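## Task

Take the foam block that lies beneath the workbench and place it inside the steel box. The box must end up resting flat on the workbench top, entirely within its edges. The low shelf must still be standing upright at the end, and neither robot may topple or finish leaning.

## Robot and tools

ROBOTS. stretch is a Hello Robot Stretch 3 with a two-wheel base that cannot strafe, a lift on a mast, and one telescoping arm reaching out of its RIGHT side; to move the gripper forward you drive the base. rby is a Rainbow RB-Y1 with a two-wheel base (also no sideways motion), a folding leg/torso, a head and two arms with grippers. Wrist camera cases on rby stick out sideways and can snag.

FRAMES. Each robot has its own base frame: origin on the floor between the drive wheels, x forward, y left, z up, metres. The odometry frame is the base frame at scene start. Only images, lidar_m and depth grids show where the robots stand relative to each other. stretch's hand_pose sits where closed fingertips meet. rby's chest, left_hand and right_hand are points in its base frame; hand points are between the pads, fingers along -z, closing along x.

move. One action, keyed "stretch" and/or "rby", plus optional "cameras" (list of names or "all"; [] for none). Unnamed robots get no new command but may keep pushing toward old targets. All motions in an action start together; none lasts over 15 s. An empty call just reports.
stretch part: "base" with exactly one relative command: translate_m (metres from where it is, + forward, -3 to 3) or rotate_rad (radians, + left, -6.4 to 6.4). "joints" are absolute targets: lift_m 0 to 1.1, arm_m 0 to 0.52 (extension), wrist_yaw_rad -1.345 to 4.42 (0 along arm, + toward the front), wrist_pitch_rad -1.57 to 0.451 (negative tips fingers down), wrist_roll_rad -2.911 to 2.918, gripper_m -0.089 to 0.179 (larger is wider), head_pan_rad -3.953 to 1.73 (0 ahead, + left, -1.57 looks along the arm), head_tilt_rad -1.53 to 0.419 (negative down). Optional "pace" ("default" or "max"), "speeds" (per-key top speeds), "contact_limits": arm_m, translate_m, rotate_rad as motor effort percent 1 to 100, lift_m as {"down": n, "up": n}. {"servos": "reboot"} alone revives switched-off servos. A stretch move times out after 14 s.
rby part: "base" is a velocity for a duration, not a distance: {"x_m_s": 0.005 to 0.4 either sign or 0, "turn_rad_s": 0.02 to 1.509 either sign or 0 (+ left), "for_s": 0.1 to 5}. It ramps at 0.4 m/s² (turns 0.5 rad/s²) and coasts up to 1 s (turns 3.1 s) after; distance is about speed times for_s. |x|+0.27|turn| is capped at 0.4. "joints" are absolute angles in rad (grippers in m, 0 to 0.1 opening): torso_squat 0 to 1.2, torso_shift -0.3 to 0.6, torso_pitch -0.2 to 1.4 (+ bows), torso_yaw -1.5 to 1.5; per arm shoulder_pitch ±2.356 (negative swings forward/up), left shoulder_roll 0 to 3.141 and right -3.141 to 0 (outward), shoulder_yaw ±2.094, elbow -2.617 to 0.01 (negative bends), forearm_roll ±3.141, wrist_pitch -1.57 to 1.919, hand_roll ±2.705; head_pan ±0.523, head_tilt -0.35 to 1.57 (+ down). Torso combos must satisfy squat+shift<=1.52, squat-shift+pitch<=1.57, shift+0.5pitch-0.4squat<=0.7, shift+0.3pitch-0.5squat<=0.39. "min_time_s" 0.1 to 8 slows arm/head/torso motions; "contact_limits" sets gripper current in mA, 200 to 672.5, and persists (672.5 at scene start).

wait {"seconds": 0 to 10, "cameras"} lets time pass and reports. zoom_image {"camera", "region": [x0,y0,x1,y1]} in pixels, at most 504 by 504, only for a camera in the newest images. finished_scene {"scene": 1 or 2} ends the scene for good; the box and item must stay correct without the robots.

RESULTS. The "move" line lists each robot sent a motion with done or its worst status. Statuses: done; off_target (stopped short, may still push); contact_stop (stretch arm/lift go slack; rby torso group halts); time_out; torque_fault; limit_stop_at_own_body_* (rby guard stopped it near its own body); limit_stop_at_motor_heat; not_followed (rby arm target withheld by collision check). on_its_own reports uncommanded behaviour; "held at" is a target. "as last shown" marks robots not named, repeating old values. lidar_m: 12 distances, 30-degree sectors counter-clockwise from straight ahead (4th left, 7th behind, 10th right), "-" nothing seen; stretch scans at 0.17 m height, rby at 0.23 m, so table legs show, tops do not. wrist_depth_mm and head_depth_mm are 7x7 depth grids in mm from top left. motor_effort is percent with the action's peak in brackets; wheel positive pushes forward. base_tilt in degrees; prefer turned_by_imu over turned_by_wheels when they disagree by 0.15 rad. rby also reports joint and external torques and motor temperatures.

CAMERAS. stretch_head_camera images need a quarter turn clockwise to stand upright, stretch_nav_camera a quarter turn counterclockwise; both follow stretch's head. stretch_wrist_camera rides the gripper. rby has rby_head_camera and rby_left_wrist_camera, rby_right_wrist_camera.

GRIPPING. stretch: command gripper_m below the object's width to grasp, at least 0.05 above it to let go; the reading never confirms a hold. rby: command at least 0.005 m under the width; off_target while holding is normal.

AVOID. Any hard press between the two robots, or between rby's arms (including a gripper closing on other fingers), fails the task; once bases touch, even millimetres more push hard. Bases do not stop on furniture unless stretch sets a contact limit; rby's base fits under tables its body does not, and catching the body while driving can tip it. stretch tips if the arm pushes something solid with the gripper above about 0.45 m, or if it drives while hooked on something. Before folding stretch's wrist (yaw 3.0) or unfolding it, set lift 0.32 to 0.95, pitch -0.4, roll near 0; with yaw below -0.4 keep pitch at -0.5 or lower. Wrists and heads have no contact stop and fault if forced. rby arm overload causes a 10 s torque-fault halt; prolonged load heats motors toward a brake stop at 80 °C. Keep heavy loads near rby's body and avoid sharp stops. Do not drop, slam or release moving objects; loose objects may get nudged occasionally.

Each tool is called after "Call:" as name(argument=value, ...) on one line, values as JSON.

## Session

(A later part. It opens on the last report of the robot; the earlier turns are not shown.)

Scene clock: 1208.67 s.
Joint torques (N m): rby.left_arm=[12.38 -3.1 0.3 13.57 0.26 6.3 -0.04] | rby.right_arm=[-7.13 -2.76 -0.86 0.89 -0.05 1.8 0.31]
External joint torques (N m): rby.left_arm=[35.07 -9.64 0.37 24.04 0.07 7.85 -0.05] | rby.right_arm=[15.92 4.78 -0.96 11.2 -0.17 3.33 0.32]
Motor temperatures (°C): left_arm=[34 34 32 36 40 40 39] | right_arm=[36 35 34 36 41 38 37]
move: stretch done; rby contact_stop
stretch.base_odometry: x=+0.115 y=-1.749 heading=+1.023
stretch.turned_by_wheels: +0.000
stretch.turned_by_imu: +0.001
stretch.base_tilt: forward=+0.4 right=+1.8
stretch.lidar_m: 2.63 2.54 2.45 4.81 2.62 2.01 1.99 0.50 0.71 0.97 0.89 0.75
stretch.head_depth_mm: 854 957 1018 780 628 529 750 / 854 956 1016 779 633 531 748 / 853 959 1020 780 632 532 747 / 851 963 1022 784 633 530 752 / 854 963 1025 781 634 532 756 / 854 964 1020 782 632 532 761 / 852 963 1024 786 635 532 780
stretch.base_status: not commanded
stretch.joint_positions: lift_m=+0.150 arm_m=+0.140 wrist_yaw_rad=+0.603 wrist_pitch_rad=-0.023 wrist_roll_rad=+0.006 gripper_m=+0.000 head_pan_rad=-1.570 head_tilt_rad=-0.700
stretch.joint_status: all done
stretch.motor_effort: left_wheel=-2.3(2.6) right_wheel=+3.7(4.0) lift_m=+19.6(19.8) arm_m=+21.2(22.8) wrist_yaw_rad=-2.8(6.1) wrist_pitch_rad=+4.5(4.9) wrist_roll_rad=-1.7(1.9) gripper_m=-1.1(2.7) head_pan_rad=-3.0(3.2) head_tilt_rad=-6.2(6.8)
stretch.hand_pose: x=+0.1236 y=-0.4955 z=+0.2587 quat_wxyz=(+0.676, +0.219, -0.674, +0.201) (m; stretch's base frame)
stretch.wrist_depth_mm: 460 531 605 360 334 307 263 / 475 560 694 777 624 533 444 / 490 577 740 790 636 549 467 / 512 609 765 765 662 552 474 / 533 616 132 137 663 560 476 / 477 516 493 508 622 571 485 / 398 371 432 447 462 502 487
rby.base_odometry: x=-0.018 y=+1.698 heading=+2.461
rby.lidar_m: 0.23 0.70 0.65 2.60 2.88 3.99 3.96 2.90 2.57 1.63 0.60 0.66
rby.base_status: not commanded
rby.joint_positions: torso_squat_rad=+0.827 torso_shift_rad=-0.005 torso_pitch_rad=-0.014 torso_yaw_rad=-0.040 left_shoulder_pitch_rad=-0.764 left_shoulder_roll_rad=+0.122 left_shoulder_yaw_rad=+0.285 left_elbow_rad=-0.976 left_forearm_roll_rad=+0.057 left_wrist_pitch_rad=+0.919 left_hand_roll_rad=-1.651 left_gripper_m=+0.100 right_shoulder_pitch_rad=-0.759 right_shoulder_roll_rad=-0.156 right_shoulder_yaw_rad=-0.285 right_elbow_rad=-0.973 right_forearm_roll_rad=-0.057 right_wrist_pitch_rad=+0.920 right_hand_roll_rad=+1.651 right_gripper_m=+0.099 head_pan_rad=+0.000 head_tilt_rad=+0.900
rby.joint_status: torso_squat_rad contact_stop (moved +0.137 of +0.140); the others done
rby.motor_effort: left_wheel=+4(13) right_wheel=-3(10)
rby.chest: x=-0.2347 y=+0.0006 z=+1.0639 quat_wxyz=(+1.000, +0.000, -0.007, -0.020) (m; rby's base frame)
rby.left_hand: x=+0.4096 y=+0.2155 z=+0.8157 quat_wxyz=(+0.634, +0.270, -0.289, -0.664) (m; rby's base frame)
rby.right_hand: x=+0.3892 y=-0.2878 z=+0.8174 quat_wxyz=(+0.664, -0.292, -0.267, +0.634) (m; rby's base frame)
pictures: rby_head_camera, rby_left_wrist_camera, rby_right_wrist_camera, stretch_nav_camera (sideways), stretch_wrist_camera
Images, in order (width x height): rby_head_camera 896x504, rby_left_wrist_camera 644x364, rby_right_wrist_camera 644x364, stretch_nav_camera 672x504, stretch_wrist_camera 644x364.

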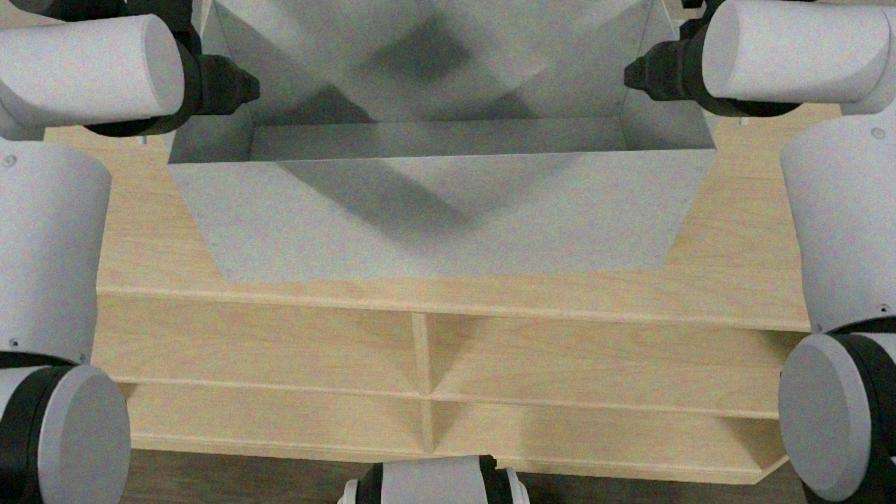

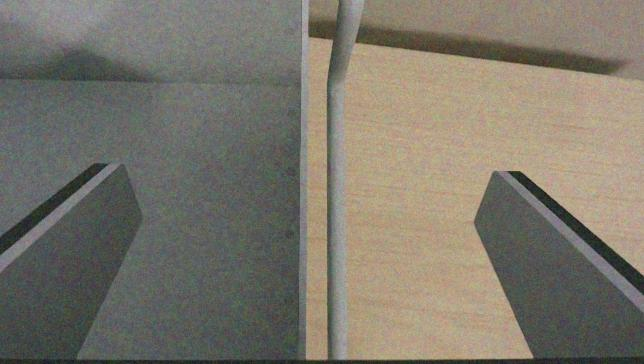

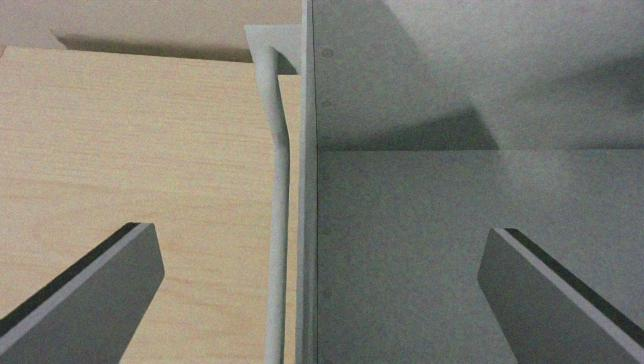

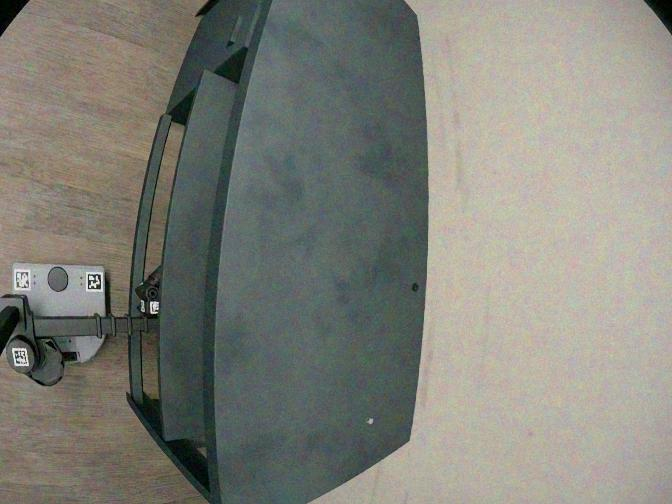

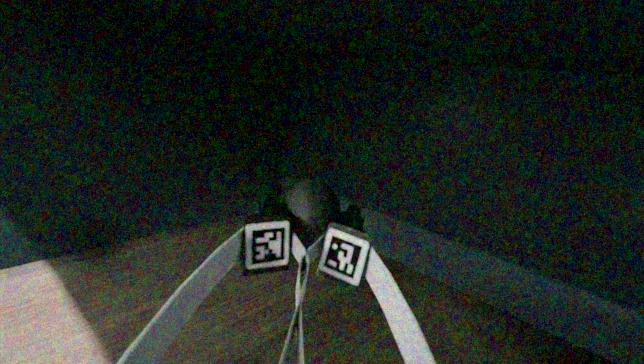

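Call:
move(stretch={"joints": {"wrist_yaw_rad": 0.0, "wrist_pitch_rad": -0.3}}, rby={"joints": {"torso_squat_rad": 0.6, "torso_pitch_rad": 0.0, "torso_shift_rad": 0.0}}, cameras=["stretch_wrist_camera"])

Call:
move(rby={"joints": {"torso_squat_rad": 0.6, "torso_pitch_rad": 0.25, "left_shoulder_pitch_rad": -0.988, "left_shoulder_roll_rad": 0.195, "left_shoulder_yaw_rad": 0.318, "left_elbow_rad": -1.302, "left_forearm_roll_rad": 0.032, "left_wrist_pitch_rad": 1.588, "left_hand_roll_rad": -1.61, "right_shoulder_pitch_rad": -0.977, "right_shoulder_roll_rad": -0.226, "right_shoulder_yaw_rad": -0.34, "right_elbow_rad": -1.302, "right_forearm_roll_rad": -0.058, "right_wrist_pitch_rad": 1.588, "right_hand_roll_rad": 1.64}, "min_time_s": 2.5}, cameras=["rby_head_camera", "rby_left_wrist_camera", "rby_right_wrist_camera"])

Scene clock: 1279.20 s.
Joint torques (N m): rby.left_arm=[-21.3 5.22 0.24 -9.24 0.24 -0.97 -0.01] | rby.right_arm=[-22.22 -6.86 -0.65 -8.67 0.01 -1.36 0.26]
External joint torques (N m): rby.left_arm=[1.08 -1.2 0.32 1.19 0.05 0.55 -0.02] | rby.right_arm=[0.56 0.65 -0.73 1.61 -0.11 0.14 0.27]
Motor temperatures (°C): left_arm=[33 34 32 36 40 41 38] | right_arm=[35 35 34 35 41 38 37]
move: stretch done; rby done
stretch.base_odometry: x=+0.115 y=-1.749 heading=+1.023
stretch.turned_by_wheels: +0.000
stretch.turned_by_imu: +0.001
stretch.base_tilt: forward=+0.5 right=+1.9
stretch.lidar_m: 2.63 2.52 2.45 4.81 2.61 2.02 1.99 0.50 0.71 0.97 0.89 0.75
stretch.head_depth_mm: 851 958 1019 780 631 531 748 / 851 959 1022 779 633 531 749 / 848 958 1020 782 632 531 747 / 849 953 1028 780 633 531 750 / 851 958 1030 782 633 532 753 / 853 960 1029 782 635 532 762 / 854 965 1028 786 636 532 775
stretch.base_status: not commanded
stretch.joint_positions: lift_m=+0.150 arm_m=+0.140 wrist_yaw_rad=+0.003 wrist_pitch_rad=-0.313 wrist_roll_rad=+0.006 gripper_m=+0.000 head_pan_rad=-1.570 head_tilt_rad=-0.700
stretch.joint_status: all done
stretch.motor_effort: left_wheel=-2.2(2.6) right_wheel=+3.7(4.0) lift_m=+20.7(20.7) arm_m=+21.8(22.9) wrist_yaw_rad=-2.3(5.6) wrist_pitch_rad=+3.0(4.9) wrist_roll_rad=-1.8(2.0) gripper_m=-1.7(3.2) head_pan_rad=-2.8(3.1) head_tilt_rad=-6.2(6.6)
stretch.hand_pose: x=-0.0208 y=-0.5213 z=+0.1868 quat_wxyz=(+0.697, +0.111, -0.700, -0.110) (m; stretch's base frame)
stretch.wrist_depth_mm: 608 571 558 543 519 510 485 / 651 631 607 584 559 537 519 / 594 617 643 640 606 587 554 / 460 487 529 571 553 609 571 / 381 402 132 138 471 503 522 / 328 342 333 342 387 410 428 / 287 87 308 312 325 343 356
rby.base_odometry: x=-0.018 y=+1.698 heading=+2.461
rby.lidar_m: 0.22 0.70 0.66 2.61 2.87 3.99 3.97 2.89 2.56 1.63 0.60 0.65
rby.base_status: not commanded
rby.joint_positions: torso_squat_rad=+0.600 torso_shift_rad=+0.000 torso_pitch_rad=+0.000 torso_yaw_rad=-0.040 left_shoulder_pitch_rad=-0.755 left_shoulder_roll_rad=+0.120 left_shoulder_yaw_rad=+0.285 left_elbow_rad=-0.970 left_forearm_roll_rad=+0.057 left_wrist_pitch_rad=+0.921 left_hand_roll_rad=-1.651 left_gripper_m=+0.100 right_shoulder_pitch_rad=-0.756 right_shoulder_roll_rad=-0.155 right_shoulder_yaw_rad=-0.285 right_elbow_rad=-0.970 right_forearm_roll_rad=-0.057 right_wrist_pitch_rad=+0.921 right_hand_roll_rad=+1.651 right_gripper_m=+0.099 head_pan_rad=+0.000 head_tilt_rad=+0.900
rby.joint_status: all done
rby.motor_effort: left_wheel=+3(4) right_wheel=-2(3)
rby.chest: x=-0.2280 y=+0.0007 z=+1.1677 quat_wxyz=(+1.000, -0.001, +0.000, -0.020) (m; rby's base frame)
rby.left_hand: x=+0.4087 y=+0.2160 z=+0.9024 quat_wxyz=(+0.639, +0.260, -0.280, -0.668) (m; rby's base frame)
rby.right_hand: x=+0.3906 y=-0.2878 z=+0.9088 quat_wxyz=(+0.667, -0.285, -0.260, +0.637) (m; rby's base frame)
pictures: stretch_wrist_camera
Images, in order (width x height): stretch_wrist_camera 644x364.

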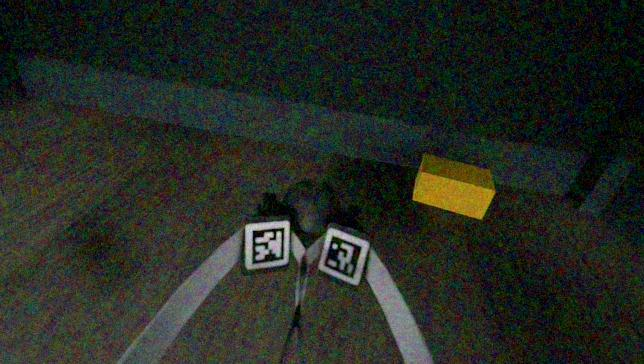

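Scene clock: 1282.00 s.
Joint torques (N m): rby.left_arm=[-21.61 8 1.33 -9.94 -0.19 -0.56 0.42] | rby.right_arm=[-23.63 -10.11 -2.35 -8.81 -0.27 -0.82 -0.2]
External joint torques (N m): rby.left_arm=[-0.26 0.82 1.31 -0.46 -0.32 0.43 0.42] | rby.right_arm=[-2.31 -1.39 -2.23 0.52 -0.4 0.13 -0.2]
Motor temperatures (°C): left_arm=[33 34 32 36 40 40 38] | right_arm=[35 35 34 35 41 38 37]
move: rby done
stretch: as last shown
stretch.base_tilt: forward=+0.4 right=+2.0
stretch.lidar_m: 2.64 2.53 2.45 4.81 2.62 2.01 1.99 0.50 0.71 0.97 0.89 0.75
stretch.head_depth_mm: 846 953 1016 777 632 530 749 / 847 956 1019 781 634 530 753 / 849 955 1019 784 631 531 751 / 852 961 1020 781 634 530 750 / 855 957 1022 784 634 531 758 / 857 959 1024 782 633 532 767 / 856 959 1026 781 634 531 779
stretch.motor_effort: left_wheel=-2.3(2.7) right_wheel=+3.4(4.0) lift_m=+21.2(21.2) arm_m=+22.3(22.7) wrist_yaw_rad=-2.4(3.2) wrist_pitch_rad=+3.0(3.1) wrist_roll_rad=-1.8(1.9) gripper_m=-1.5(2.6) head_pan_rad=-2.4(3.2) head_tilt_rad=-6.1(6.8)
stretch.wrist_depth_mm: 598 578 562 531 519 504 484 / 652 627 609 578 558 542 524 / 593 628 651 640 611 584 561 / 461 487 531 572 546 610 572 / 378 403 132 137 471 505 521 / 327 344 332 341 385 408 432 / 286 86 305 313 322 340 357
rby.base_odometry: x=-0.018 y=+1.698 heading=+2.461
rby.lidar_m: 0.23 0.70 0.66 2.61 2.87 4.00 3.97 2.91 2.56 1.62 0.60 0.65
rby.base_status: not commanded
rby.joint_positions: torso_squat_rad=+0.600 torso_shift_rad=+0.000 torso_pitch_rad=+0.250 torso_yaw_rad=-0.040 left_shoulder_pitch_rad=-0.988 left_shoulder_roll_rad=+0.195 left_shoulder_yaw_rad=+0.318 left_elbow_rad=-1.302 left_forearm_roll_rad=+0.032 left_wrist_pitch_rad=+1.588 left_hand_roll_rad=-1.610 left_gripper_m=+0.100 right_shoulder_pitch_rad=-0.977 right_shoulder_roll_rad=-0.226 right_shoulder_yaw_rad=-0.340 right_elbow_rad=-1.302 right_forearm_roll_rad=-0.058 right_wrist_pitch_rad=+1.588 right_hand_roll_rad=+1.640 right_gripper_m=+0.099 head_pan_rad=+0.000 head_tilt_rad=+0.900
rby.joint_status: all done
rby.motor_effort: left_wheel=+3(4) right_wheel=-2(3)
rby.chest: x=-0.1515 y=+0.0007 z=+1.1581 quat_wxyz=(+0.992, -0.003, +0.125, -0.020) (m; rby's base frame)
rby.left_hand: x=+0.4237 y=+0.2192 z=+0.9220 quat_wxyz=(+0.677, +0.147, -0.160, -0.703) (m; rby's base frame)
rby.right_hand: x=+0.4031 y=-0.2849 z=+0.9277 quat_wxyz=(+0.702, -0.160, -0.147, +0.678) (m; rby's base frame)
pictures: rby_head_camera, rby_left_wrist_camera, rby_right_wrist_camera
Images, in order (width x height): rby_head_camera 896x504, rby_left_wrist_camera 644x364, rby_right_wrist_camera 644x364.

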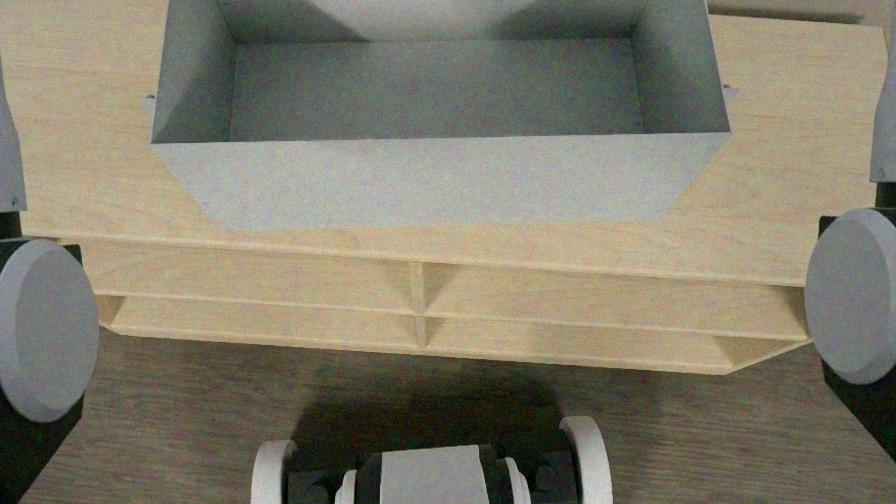

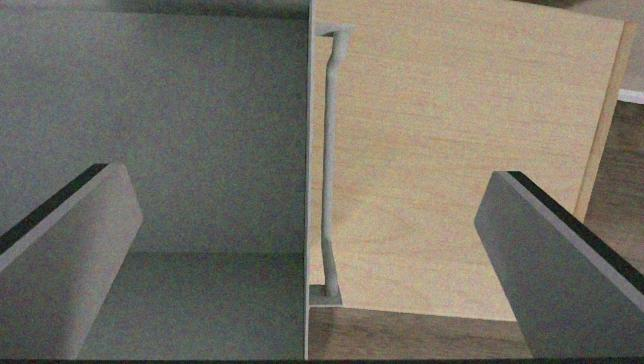

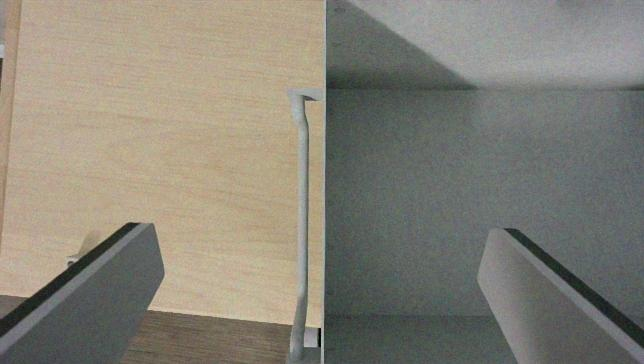

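Call:
move(stretch={"base": {"translate_m": -0.15}, "joints": {"head_pan_rad": -1.8, "head_tilt_rad": -0.75}}, rby={"joints": {"torso_squat_rad": 0.84}, "min_time_s": 1.5}, cameras=["stretch_wrist_camera", "stretch_nav_camera", "rby_left_wrist_camera", "rby_right_wrist_camera", "rby_head_camera"])

Scene clock: 1358.57 s.
Joint torques (N m): rby.left_arm=[-21.13 7.87 1.63 -9.89 -0.22 -0.51 0.42] | rby.right_arm=[-23.41 -9.8 -2.39 -8.65 -0.34 -0.86 -0.23]
External joint torques (N m): rby.left_arm=[0.22 0.69 1.61 -0.41 -0.35 0.47 0.42] | rby.right_arm=[-2.09 -1.08 -2.27 0.67 -0.47 0.09 -0.23]
Motor temperatures (°C): left_arm=[34 34 32 36 40 40 38] | right_arm=[36 35 33 36 41 38 37]
move: stretch done; rby done
stretch.base_odometry: x=+0.037 y=-1.877 heading=+1.023
stretch.turned_by_wheels: +0.000
stretch.turned_by_imu: +0.003
stretch.base_tilt: forward=+0.3 right=+2.0
stretch.lidar_m: 2.78 2.57 2.56 4.81 2.43 1.85 1.84 0.37 0.43 0.95 1.02 0.88
stretch.head_depth_mm: 934 1062 1246 1443 605 551 1112 / 907 1031 1187 735 605 539 980 / 891 1008 940 735 606 527 811 / 874 987 932 733 608 515 794 / 853 963 935 737 606 516 780 / 832 940 936 736 607 517 751 / 816 917 935 738 605 516 724
stretch.base_status: done
stretch.joint_positions: lift_m=+0.150 arm_m=+0.140 wrist_yaw_rad=+0.003 wrist_pitch_rad=-0.313 wrist_roll_rad=+0.006 gripper_m=+0.000 head_pan_rad=-1.802 head_tilt_rad=-0.751
stretch.joint_status: all done
stretch.motor_effort: left_wheel=-6.9(10.4) right_wheel=-2.1(8.6) lift_m=+21.7(22.2) arm_m=+20.9(22.7) wrist_yaw_rad=-2.5(3.1) wrist_pitch_rad=+2.8(3.2) wrist_roll_rad=-1.6(1.9) gripper_m=-0.1(3.4) head_pan_rad=-3.3(8.0) head_tilt_rad=-6.1(7.2)
stretch.hand_pose: x=-0.0209 y=-0.5213 z=+0.1868 quat_wxyz=(+0.697, +0.111, -0.700, -0.110) (m; stretch's base frame)
stretch.wrist_depth_mm: 589 574 545 521 509 491 438 / 630 619 589 564 544 532 450 / 591 620 631 615 587 572 426 / 465 486 523 517 569 569 408 / 381 401 132 137 470 490 397 / 328 341 331 342 392 403 382 / 288 87 307 312 322 341 343
rby.base_odometry: x=-0.018 y=+1.698 heading=+2.461
rby.lidar_m: 0.23 0.70 0.66 2.61 2.86 4.00 3.97 3.23 2.57 1.62 0.60 0.65
rby.base_status: not commanded
rby.joint_positions: torso_squat_rad=+0.840 torso_shift_rad=+0.000 torso_pitch_rad=+0.250 torso_yaw_rad=-0.040 left_shoulder_pitch_rad=-0.988 left_shoulder_roll_rad=+0.195 left_shoulder_yaw_rad=+0.318 left_elbow_rad=-1.302 left_forearm_roll_rad=+0.032 left_wrist_pitch_rad=+1.588 left_hand_roll_rad=-1.610 left_gripper_m=+0.100 right_shoulder_pitch_rad=-0.977 right_shoulder_roll_rad=-0.226 right_shoulder_yaw_rad=-0.340 right_elbow_rad=-1.302 right_forearm_roll_rad=-0.058 right_wrist_pitch_rad=+1.588 right_hand_roll_rad=+1.640 right_gripper_m=+0.099 head_pan_rad=+0.000 head_tilt_rad=+0.900
rby.joint_status: all done
rby.motor_effort: left_wheel=+4(5) right_wheel=-3(3)
rby.chest: x=-0.1516 y=+0.0006 z=+1.0476 quat_wxyz=(+0.992, -0.003, +0.125, -0.020) (m; rby's base frame)
rby.left_hand: x=+0.4236 y=+0.2191 z=+0.8116 quat_wxyz=(+0.677, +0.147, -0.160, -0.703) (m; rby's base frame)
rby.right_hand: x=+0.4031 y=-0.2849 z=+0.8173 quat_wxyz=(+0.702, -0.160, -0.147, +0.678) (m; rby's base frame)
pictures: rby_head_camera, rby_left_wrist_camera, rby_right_wrist_camera, stretch_nav_camera (sideways), stretch_wrist_camera
Images, in order (width x height): rby_head_camera 896x504, rby_left_wrist_camera 644x364, rby_right_wrist_camera 644x364, stretch_nav_camera 672x504, stretch_wrist_camera 644x364.

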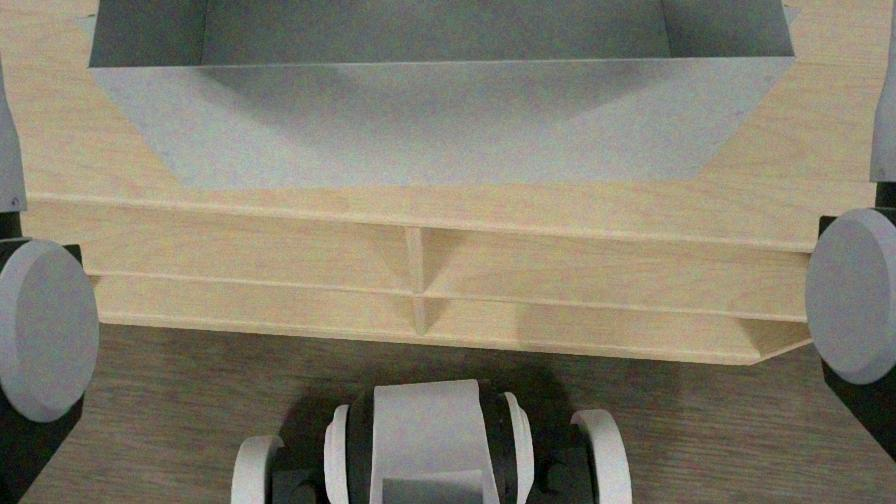

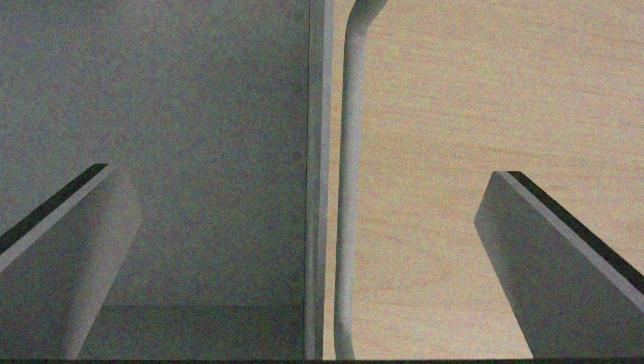

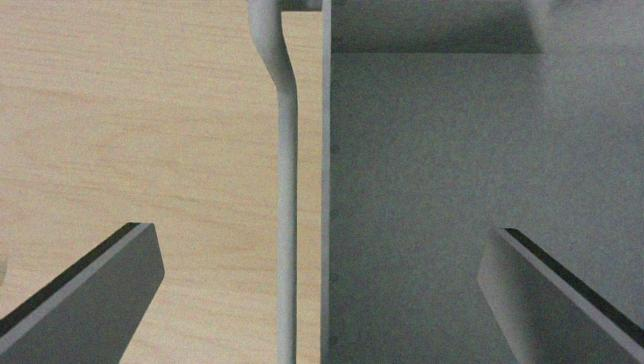

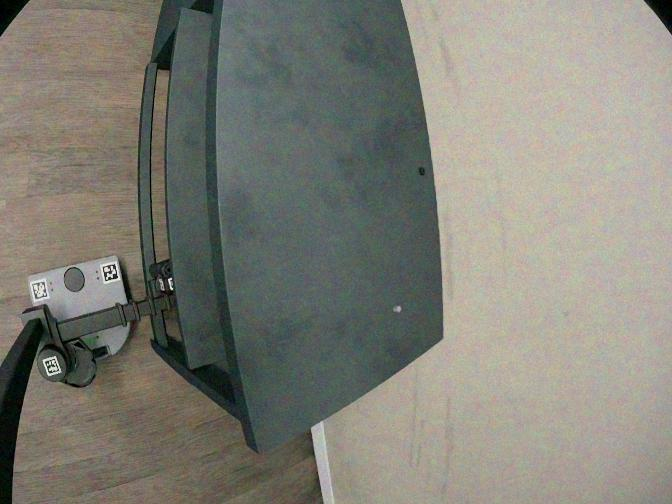

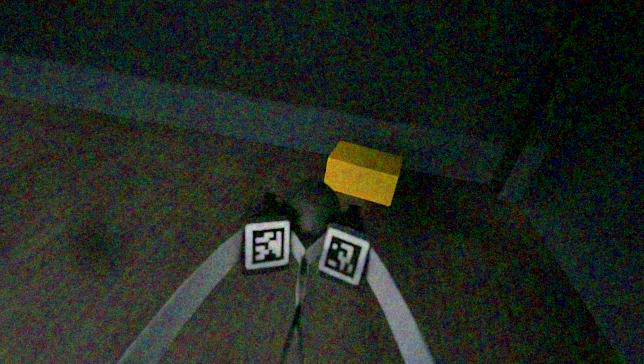

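Call:
move(rby={"joints": {"torso_squat_rad": 0.86}, "min_time_s": 0.8}, cameras=[])

Call:
move(stretch={"base": {"translate_m": -0.04}, "joints": {"gripper_m": 0.13}}, rby={"joints": {"left_gripper_m": 0.0, "right_gripper_m": 0.0}}, cameras=["rby_head_camera", "rby_left_wrist_camera", "rby_right_wrist_camera", "stretch_wrist_camera"])

Scene clock: 1400.37 s.
Joint torques (N m): rby.left_arm=[-9.25 4.02 1.18 -0.8 -0.2 -1.27 0.56] | rby.right_arm=[-23.45 -9.75 -2.34 -8.79 -0.28 -0.8 -0.24]
External joint torques (N m): rby.left_arm=[12.15 -3.19 1.15 8.67 -0.33 -0.27 0.56] | rby.right_arm=[-2.11 -1.03 -2.23 0.53 -0.41 0.15 -0.24]
Motor temperatures (°C): left_arm=[34 34 32 36 40 40 38] | right_arm=[36 35 33 36 41 38 37]
move: rby done
stretch: as last shown
stretch.turned_by_imu: +0.001
stretch.base_tilt: forward=+0.4 right=+1.9
stretch.lidar_m: 2.78 2.57 2.55 4.82 2.42 1.85 1.84 0.37 0.43 0.95 1.02 0.88
stretch.head_depth_mm: 929 1062 1253 1441 607 551 1123 / 908 1042 1186 734 606 540 979 / 884 1018 936 733 606 527 810 / 866 983 935 732 606 514 796 / 849 963 936 738 607 515 780 / 831 939 937 735 607 515 749 / 814 916 934 735 607 516 725
stretch.motor_effort: left_wheel=-6.9(7.6) right_wheel=-2.0(2.3) lift_m=+22.8(22.9) arm_m=+22.2(22.2) wrist_yaw_rad=-2.1(3.0) wrist_pitch_rad=+2.8(3.1) wrist_roll_rad=-1.9(1.9) gripper_m=-1.6(2.3) head_pan_rad=-1.1(1.4) head_tilt_rad=-5.4(6.1)
stretch.wrist_depth_mm: 590 574 545 521 506 486 436 / 647 621 589 568 545 534 444 / 588 632 638 615 591 572 431 / 462 485 528 519 572 576 415 / 381 402 132 137 471 498 396 / 325 344 331 341 390 407 382 / 288 87 305 312 321 341 345
rby.base_odometry: x=-0.018 y=+1.698 heading=+2.461
rby.lidar_m: 0.23 0.71 0.66 2.61 2.86 4.00 3.97 3.25 2.56 1.62 0.59 0.66
rby.base_status: not commanded
rby.joint_positions: torso_squat_rad=+0.860 torso_shift_rad=-0.001 torso_pitch_rad=+0.248 torso_yaw_rad=-0.040 left_shoulder_pitch_rad=-0.991 left_shoulder_roll_rad=+0.196 left_shoulder_yaw_rad=+0.318 left_elbow_rad=-1.304 left_forearm_roll_rad=+0.032 left_wrist_pitch_rad=+1.588 left_hand_roll_rad=-1.610 left_gripper_m=+0.100 right_shoulder_pitch_rad=-0.977 right_shoulder_roll_rad=-0.226 right_shoulder_yaw_rad=-0.340 right_elbow_rad=-1.302 right_forearm_roll_rad=-0.058 right_wrist_pitch_rad=+1.588 right_hand_roll_rad=+1.640 right_gripper_m=+0.099 head_pan_rad=+0.000 head_tilt_rad=+0.900
rby.joint_status: all done
rby.motor_effort: left_wheel=+4(5) right_wheel=-2(3)
rby.chest: x=-0.1523 y=+0.0006 z=+1.0371 quat_wxyz=(+0.992, -0.003, +0.124, -0.020) (m; rby's base frame)
rby.left_hand: x=+0.4245 y=+0.2191 z=+0.8046 quat_wxyz=(+0.677, +0.149, -0.162, -0.703) (m; rby's base frame)
rby.right_hand: x=+0.4027 y=-0.2849 z=+0.8077 quat_wxyz=(+0.702, -0.161, -0.148, +0.678) (m; rby's base frame)
pictures: none
No camera images: "cameras" was empty.

Scene clock: 1402.20 s.
Joint torques (N m): rby.left_arm=[-8.86 3.67 1.05 -0.88 -0.44 -0.96 -0.09] | rby.right_arm=[-23.29 -6.65 0.17 -8.55 -0.58 -1.25 -0.04]
External joint torques (N m): rby.left_arm=[12.54 -3.55 1.03 8.59 -0.58 0.04 -0.09] | rby.right_arm=[-1.95 2.08 0.27 0.77 -0.71 -0.3 -0.03]
Motor temperatures (°C): left_arm=[33 34 32 36 40 40 38] | right_arm=[36 35 33 36 41 38 37]
move: stretch done; rby done
stretch.base_odometry: x=+0.016 y=-1.911 heading=+1.023
stretch.turned_by_wheels: +0.000
stretch.turned_by_imu: +0.001
stretch.base_tilt: forward=+0.4 right=+2.0
stretch.lidar_m: 2.82 2.59 2.59 4.82 2.37 1.82 1.80 0.35 0.40 0.95 1.01 0.92
stretch.head_depth_mm: 926 1059 1242 1495 622 551 1142 / 908 1038 1209 761 605 539 888 / 890 1009 973 735 607 526 812 / 865 985 936 739 606 516 793 / 846 965 933 735 605 516 767 / 830 940 936 735 608 515 744 / 812 914 936 735 608 515 724
stretch.base_status: done
stretch.joint_positions: lift_m=+0.150 arm_m=+0.140 wrist_yaw_rad=+0.003 wrist_pitch_rad=-0.313 wrist_roll_rad=+0.006 gripper_m=+0.130 head_pan_rad=-1.802 head_tilt_rad=-0.751
stretch.joint_status: all done
stretch.motor_effort: left_wheel=-7.1(11.0) right_wheel=-3.2(7.4) lift_m=+23.4(23.5) arm_m=+22.0(22.7) wrist_yaw_rad=-2.3(3.1) wrist_pitch_rad=+2.8(3.1) wrist_roll_rad=-1.8(2.0) gripper_m=+0.2(94.4) head_pan_rad=+0.4(1.1) head_tilt_rad=-4.4(5.7)
stretch.hand_pose: x=-0.0209 y=-0.5213 z=+0.1868 quat_wxyz=(+0.697, +0.111, -0.700, -0.110) (m; stretch's base frame)
stretch.wrist_depth_mm: 583 567 543 528 503 490 404 / 635 617 580 566 551 521 391 / 593 625 629 615 585 554 372 / 462 471 514 514 594 552 361 / 386 125 424 441 437 468 348 / 319 326 352 366 359 129 333 / 283 290 303 315 329 317 321
rby.base_odometry: x=-0.018 y=+1.698 heading=+2.461
rby.lidar_m: 0.22 0.71 0.65 2.61 2.87 4.01 3.96 3.04 2.57 1.62 0.59 0.65
rby.base_status: not commanded
rby.joint_positions: torso_squat_rad=+0.860 torso_shift_rad=-0.001 torso_pitch_rad=+0.248 torso_yaw_rad=-0.040 left_shoulder_pitch_rad=-0.991 left_shoulder_roll_rad=+0.196 left_shoulder_yaw_rad=+0.318 left_elbow_rad=-1.304 left_forearm_roll_rad=+0.032 left_wrist_pitch_rad=+1.588 left_hand_roll_rad=-1.610 left_gripper_m=+0.002 right_shoulder_pitch_rad=-0.977 right_shoulder_roll_rad=-0.227 right_shoulder_yaw_rad=-0.340 right_elbow_rad=-1.302 right_forearm_roll_rad=-0.058 right_wrist_pitch_rad=+1.588 right_hand_roll_rad=+1.640 right_gripper_m=+0.001 head_pan_rad=+0.000 head_tilt_rad=+0.900
rby.joint_status: all done
rby.motor_effort: left_wheel=+4(5) right_wheel=-1(3)
rby.chest: x=-0.1523 y=+0.0005 z=+1.0371 quat_wxyz=(+0.992, -0.003, +0.124, -0.020) (m; rby's base frame)
rby.left_hand: x=+0.4245 y=+0.2190 z=+0.8046 quat_wxyz=(+0.677, +0.149, -0.162, -0.703) (m; rby's base frame)
rby.right_hand: x=+0.4027 y=-0.2856 z=+0.8078 quat_wxyz=(+0.703, -0.161, -0.148, +0.677) (m; rby's base frame)
pictures: rby_head_camera, rby_left_wrist_camera, rby_right_wrist_camera, stretch_wrist_camera
Images, in order (width x height): rby_head_camera 896x504, rby_left_wrist_camera 644x364, rby_right_wrist_camera 644x364, stretch_wrist_camera 644x364.

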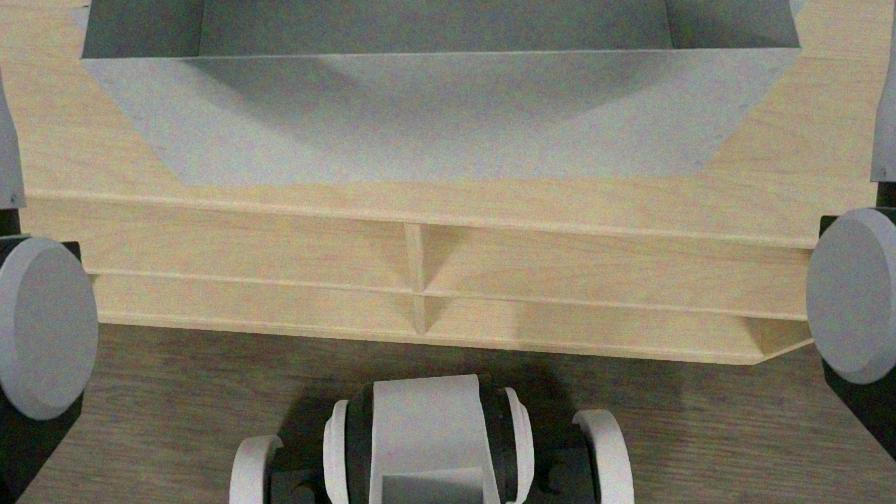

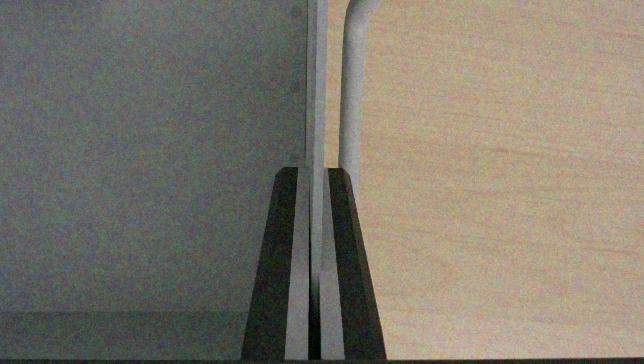

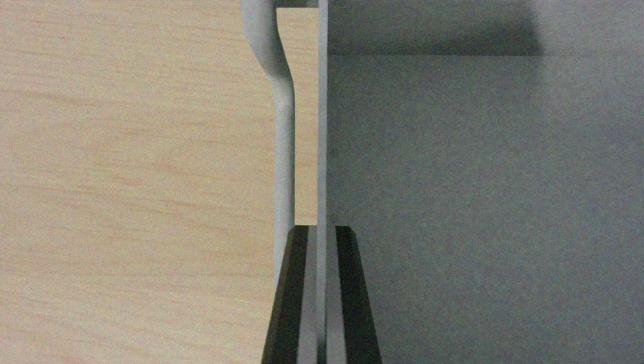

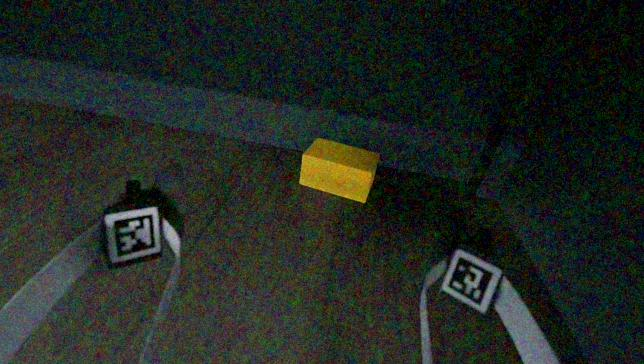

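Call:
move(rby={"joints": {"torso_squat_rad": 0.82, "torso_pitch_rad": 0.25, "torso_shift_rad": 0.0}, "min_time_s": 2.0}, cameras=["rby_head_camera", "rby_left_wrist_camera", "rby_right_wrist_camera"])

Scene clock: 1410.50 s.
Joint torques (N m): rby.left_arm=[-33.56 9.42 -0.14 -17.13 -0.46 -2.46 -0.25] | rby.right_arm=[-35.31 -13.03 0.37 -16.28 0.61 -3.74 0.08]
External joint torques (N m): rby.left_arm=[-12.28 2.25 -0.16 -7.64 -0.59 -1.49 -0.26] | rby.right_arm=[-14.06 -4.32 0.49 -6.95 0.48 -2.81 0.08]
Motor temperatures (°C): left_arm=[33 34 32 36 40 40 38] | right_arm=[36 35 33 36 41 38 37]
move: rby done
stretch: as last shown
stretch.base_tilt: forward=+0.4 right=+1.9
stretch.lidar_m: 2.82 2.58 2.57 4.83 2.37 1.81 1.81 0.34 0.40 0.95 1.02 0.92
stretch.head_depth_mm: 927 1065 1234 1500 623 551 1140 / 908 1033 1206 760 605 539 890 / 886 1005 973 738 604 526 811 / 869 982 931 734 607 516 795 / 850 962 932 736 607 517 765 / 832 939 936 736 607 517 741 / 815 913 937 735 608 516 724
stretch.motor_effort: left_wheel=-7.3(7.5) right_wheel=-3.0(3.6) lift_m=+24.0(24.1) arm_m=+21.3(22.1) wrist_yaw_rad=-2.4(2.9) wrist_pitch_rad=+2.9(3.1) wrist_roll_rad=-1.7(1.9) gripper_m=+0.4(1.6) head_pan_rad=+3.9(4.4) head_tilt_rad=-3.7(4.8)
stretch.wrist_depth_mm: 588 568 538 522 505 494 401 / 637 619 587 568 546 525 389 / 587 616 622 604 584 552 376 / 465 476 524 519 592 552 358 / 392 125 418 446 443 462 352 / 315 329 352 367 358 129 334 / 283 292 304 319 326 317 321
rby.base_odometry: x=-0.018 y=+1.698 heading=+2.461
rby.lidar_m: 0.23 0.70 0.65 2.61 2.87 3.99 3.97 3.04 2.57 1.62 0.58 0.65
rby.base_status: not commanded
rby.joint_positions: torso_squat_rad=+0.820 torso_shift_rad=+0.001 torso_pitch_rad=+0.252 torso_yaw_rad=-0.040 left_shoulder_pitch_rad=-0.985 left_shoulder_roll_rad=+0.194 left_shoulder_yaw_rad=+0.318 left_elbow_rad=-1.300 left_forearm_roll_rad=+0.032 left_wrist_pitch_rad=+1.588 left_hand_roll_rad=-1.610 left_gripper_m=+0.002 right_shoulder_pitch_rad=-0.974 right_shoulder_roll_rad=-0.225 right_shoulder_yaw_rad=-0.340 right_elbow_rad=-1.300 right_forearm_roll_rad=-0.058 right_wrist_pitch_rad=+1.589 right_hand_roll_rad=+1.640 right_gripper_m=+0.001 head_pan_rad=+0.000 head_tilt_rad=+0.900
rby.joint_status: all done
rby.motor_effort: left_wheel=+4(5) right_wheel=-1(2)
rby.chest: x=-0.1504 y=+0.0006 z=+1.0577 quat_wxyz=(+0.992, -0.003, +0.126, -0.020) (m; rby's base frame)
rby.left_hand: x=+0.4229 y=+0.2196 z=+0.8181 quat_wxyz=(+0.678, +0.144, -0.157, -0.703) (m; rby's base frame)
rby.right_hand: x=+0.4023 y=-0.2852 z=+0.8238 quat_wxyz=(+0.703, -0.157, -0.145, +0.678) (m; rby's base frame)
pictures: rby_head_camera, rby_left_wrist_camera, rby_right_wrist_camera
Images, in order (width x height): rby_head_camera 896x504, rby_left_wrist_camera 644x364, rby_right_wrist_camera 644x364.

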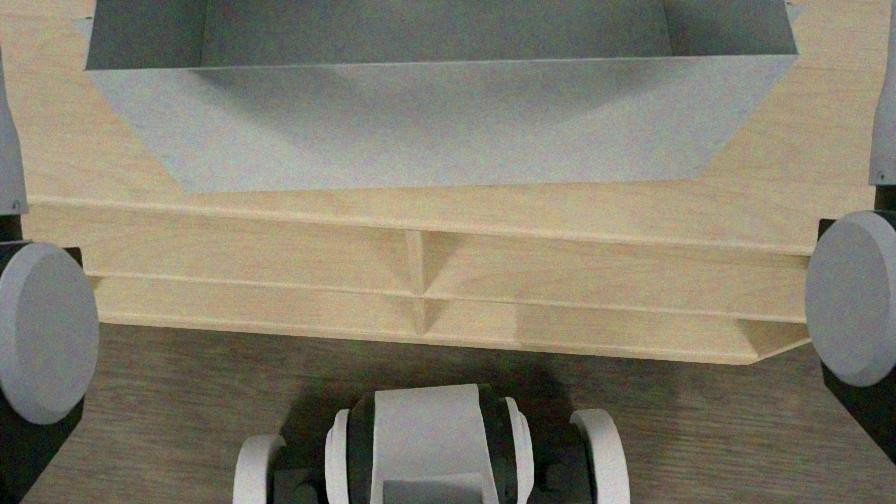

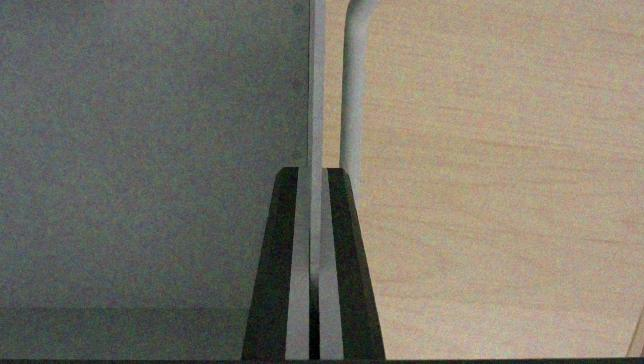

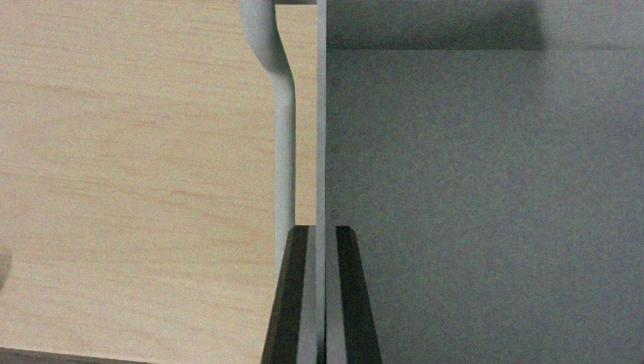

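Call:
move(rby={"joints": {"torso_squat_rad": 0.77}, "min_time_s": 2.0}, cameras=["rby_head_camera", "rby_left_wrist_camera", "rby_right_wrist_camera"])

Scene clock: 1424.63 s.
Joint torques (N m): rby.left_arm=[-33.39 9.33 0.02 -17.22 -0.51 -2.48 -0.21] | rby.right_arm=[-35.28 -12.77 0.18 -16.29 0.54 -3.7 0.09]
External joint torques (N m): rby.left_arm=[-12.1 2.15 0 -7.73 -0.64 -1.51 -0.21] | rby.right_arm=[-14.03 -4.06 0.3 -6.96 0.41 -2.77 0.1]
Motor temperatures (°C): left_arm=[34 34 32 36 40 40 38] | right_arm=[36 35 33 36 41 38 37]
move: rby done
stretch: as last shown
stretch.base_tilt: forward=+0.4 right=+1.8
stretch.lidar_m: 2.82 2.59 2.58 4.82 2.37 1.82 1.81 0.34 0.40 0.95 1.01 0.92
stretch.head_depth_mm: 926 1057 1238 1506 622 550 1133 / 901 1033 1207 760 605 537 885 / 880 1011 971 734 605 527 811 / 865 988 932 736 607 515 791 / 847 959 934 739 605 515 768 / 830 936 934 736 607 516 743 / 814 920 936 735 605 515 725
stretch.joint_positions: lift_m=+0.150 arm_m=+0.140 wrist_yaw_rad=+0.003 wrist_pitch_rad=-0.313 wrist_roll_rad=+0.006 gripper_m=+0.130 head_pan_rad=-1.800 head_tilt_rad=-0.751
stretch.motor_effort: left_wheel=-7.2(7.5) right_wheel=-3.2(3.5) lift_m=+25.1(25.2) arm_m=+21.1(22.6) wrist_yaw_rad=-2.4(2.8) wrist_pitch_rad=+3.1(3.2) wrist_roll_rad=-1.6(1.9) gripper_m=+0.0(1.8) head_pan_rad=+3.8(4.8) head_tilt_rad=-2.8(3.8)
stretch.wrist_depth_mm: 585 566 539 520 501 490 404 / 642 618 591 559 542 522 390 / 586 630 630 600 582 554 375 / 462 475 517 518 594 549 360 / 388 125 417 443 437 470 349 / 319 331 353 369 359 129 332 / 284 290 305 317 326 316 324
rby.base_odometry: x=-0.018 y=+1.698 heading=+2.461
rby.lidar_m: 0.23 0.70 0.66 2.61 2.87 4.01 3.96 3.03 2.57 1.62 0.60 0.65
rby.base_status: not commanded
rby.joint_positions: torso_squat_rad=+0.770 torso_shift_rad=+0.001 torso_pitch_rad=+0.252 torso_yaw_rad=-0.040 left_shoulder_pitch_rad=-0.985 left_shoulder_roll_rad=+0.194 left_shoulder_yaw_rad=+0.318 left_elbow_rad=-1.300 left_forearm_roll_rad=+0.032 left_wrist_pitch_rad=+1.588 left_hand_roll_rad=-1.610 left_gripper_m=+0.002 right_shoulder_pitch_rad=-0.974 right_shoulder_roll_rad=-0.225 right_shoulder_yaw_rad=-0.340 right_elbow_rad=-1.300 right_forearm_roll_rad=-0.058 right_wrist_pitch_rad=+1.589 right_hand_roll_rad=+1.640 right_gripper_m=+0.001 head_pan_rad=+0.000 head_tilt_rad=+0.900
rby.joint_status: all done
rby.motor_effort: left_wheel=+4(5) right_wheel=-1(1)
rby.chest: x=-0.1504 y=+0.0006 z=+1.0827 quat_wxyz=(+0.992, -0.003, +0.126, -0.020) (m; rby's base frame)
rby.left_hand: x=+0.4229 y=+0.2196 z=+0.8431 quat_wxyz=(+0.678, +0.144, -0.157, -0.703) (m; rby's base frame)
rby.right_hand: x=+0.4023 y=-0.2852 z=+0.8487 quat_wxyz=(+0.703, -0.157, -0.145, +0.678) (m; rby's base frame)
pictures: rby_head_camera, rby_left_wrist_camera, rby_right_wrist_camera
Images, in order (width x height): rby_head_camera 896x504, rby_left_wrist_camera 644x364, rby_right_wrist_camera 644x364.

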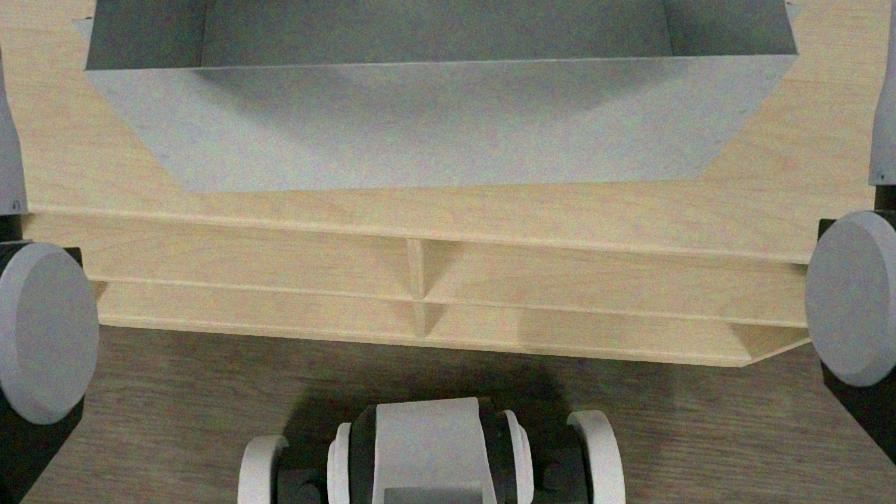

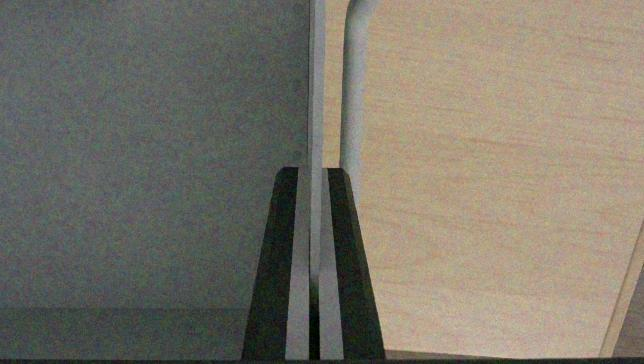

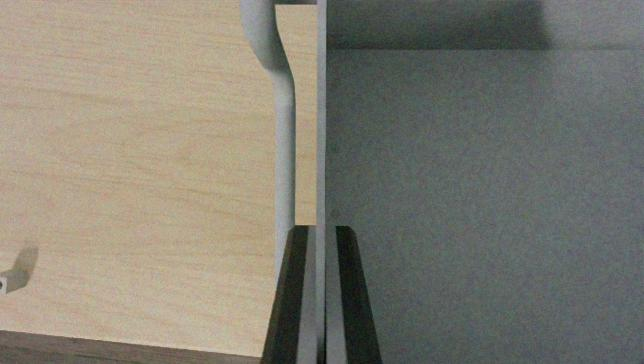

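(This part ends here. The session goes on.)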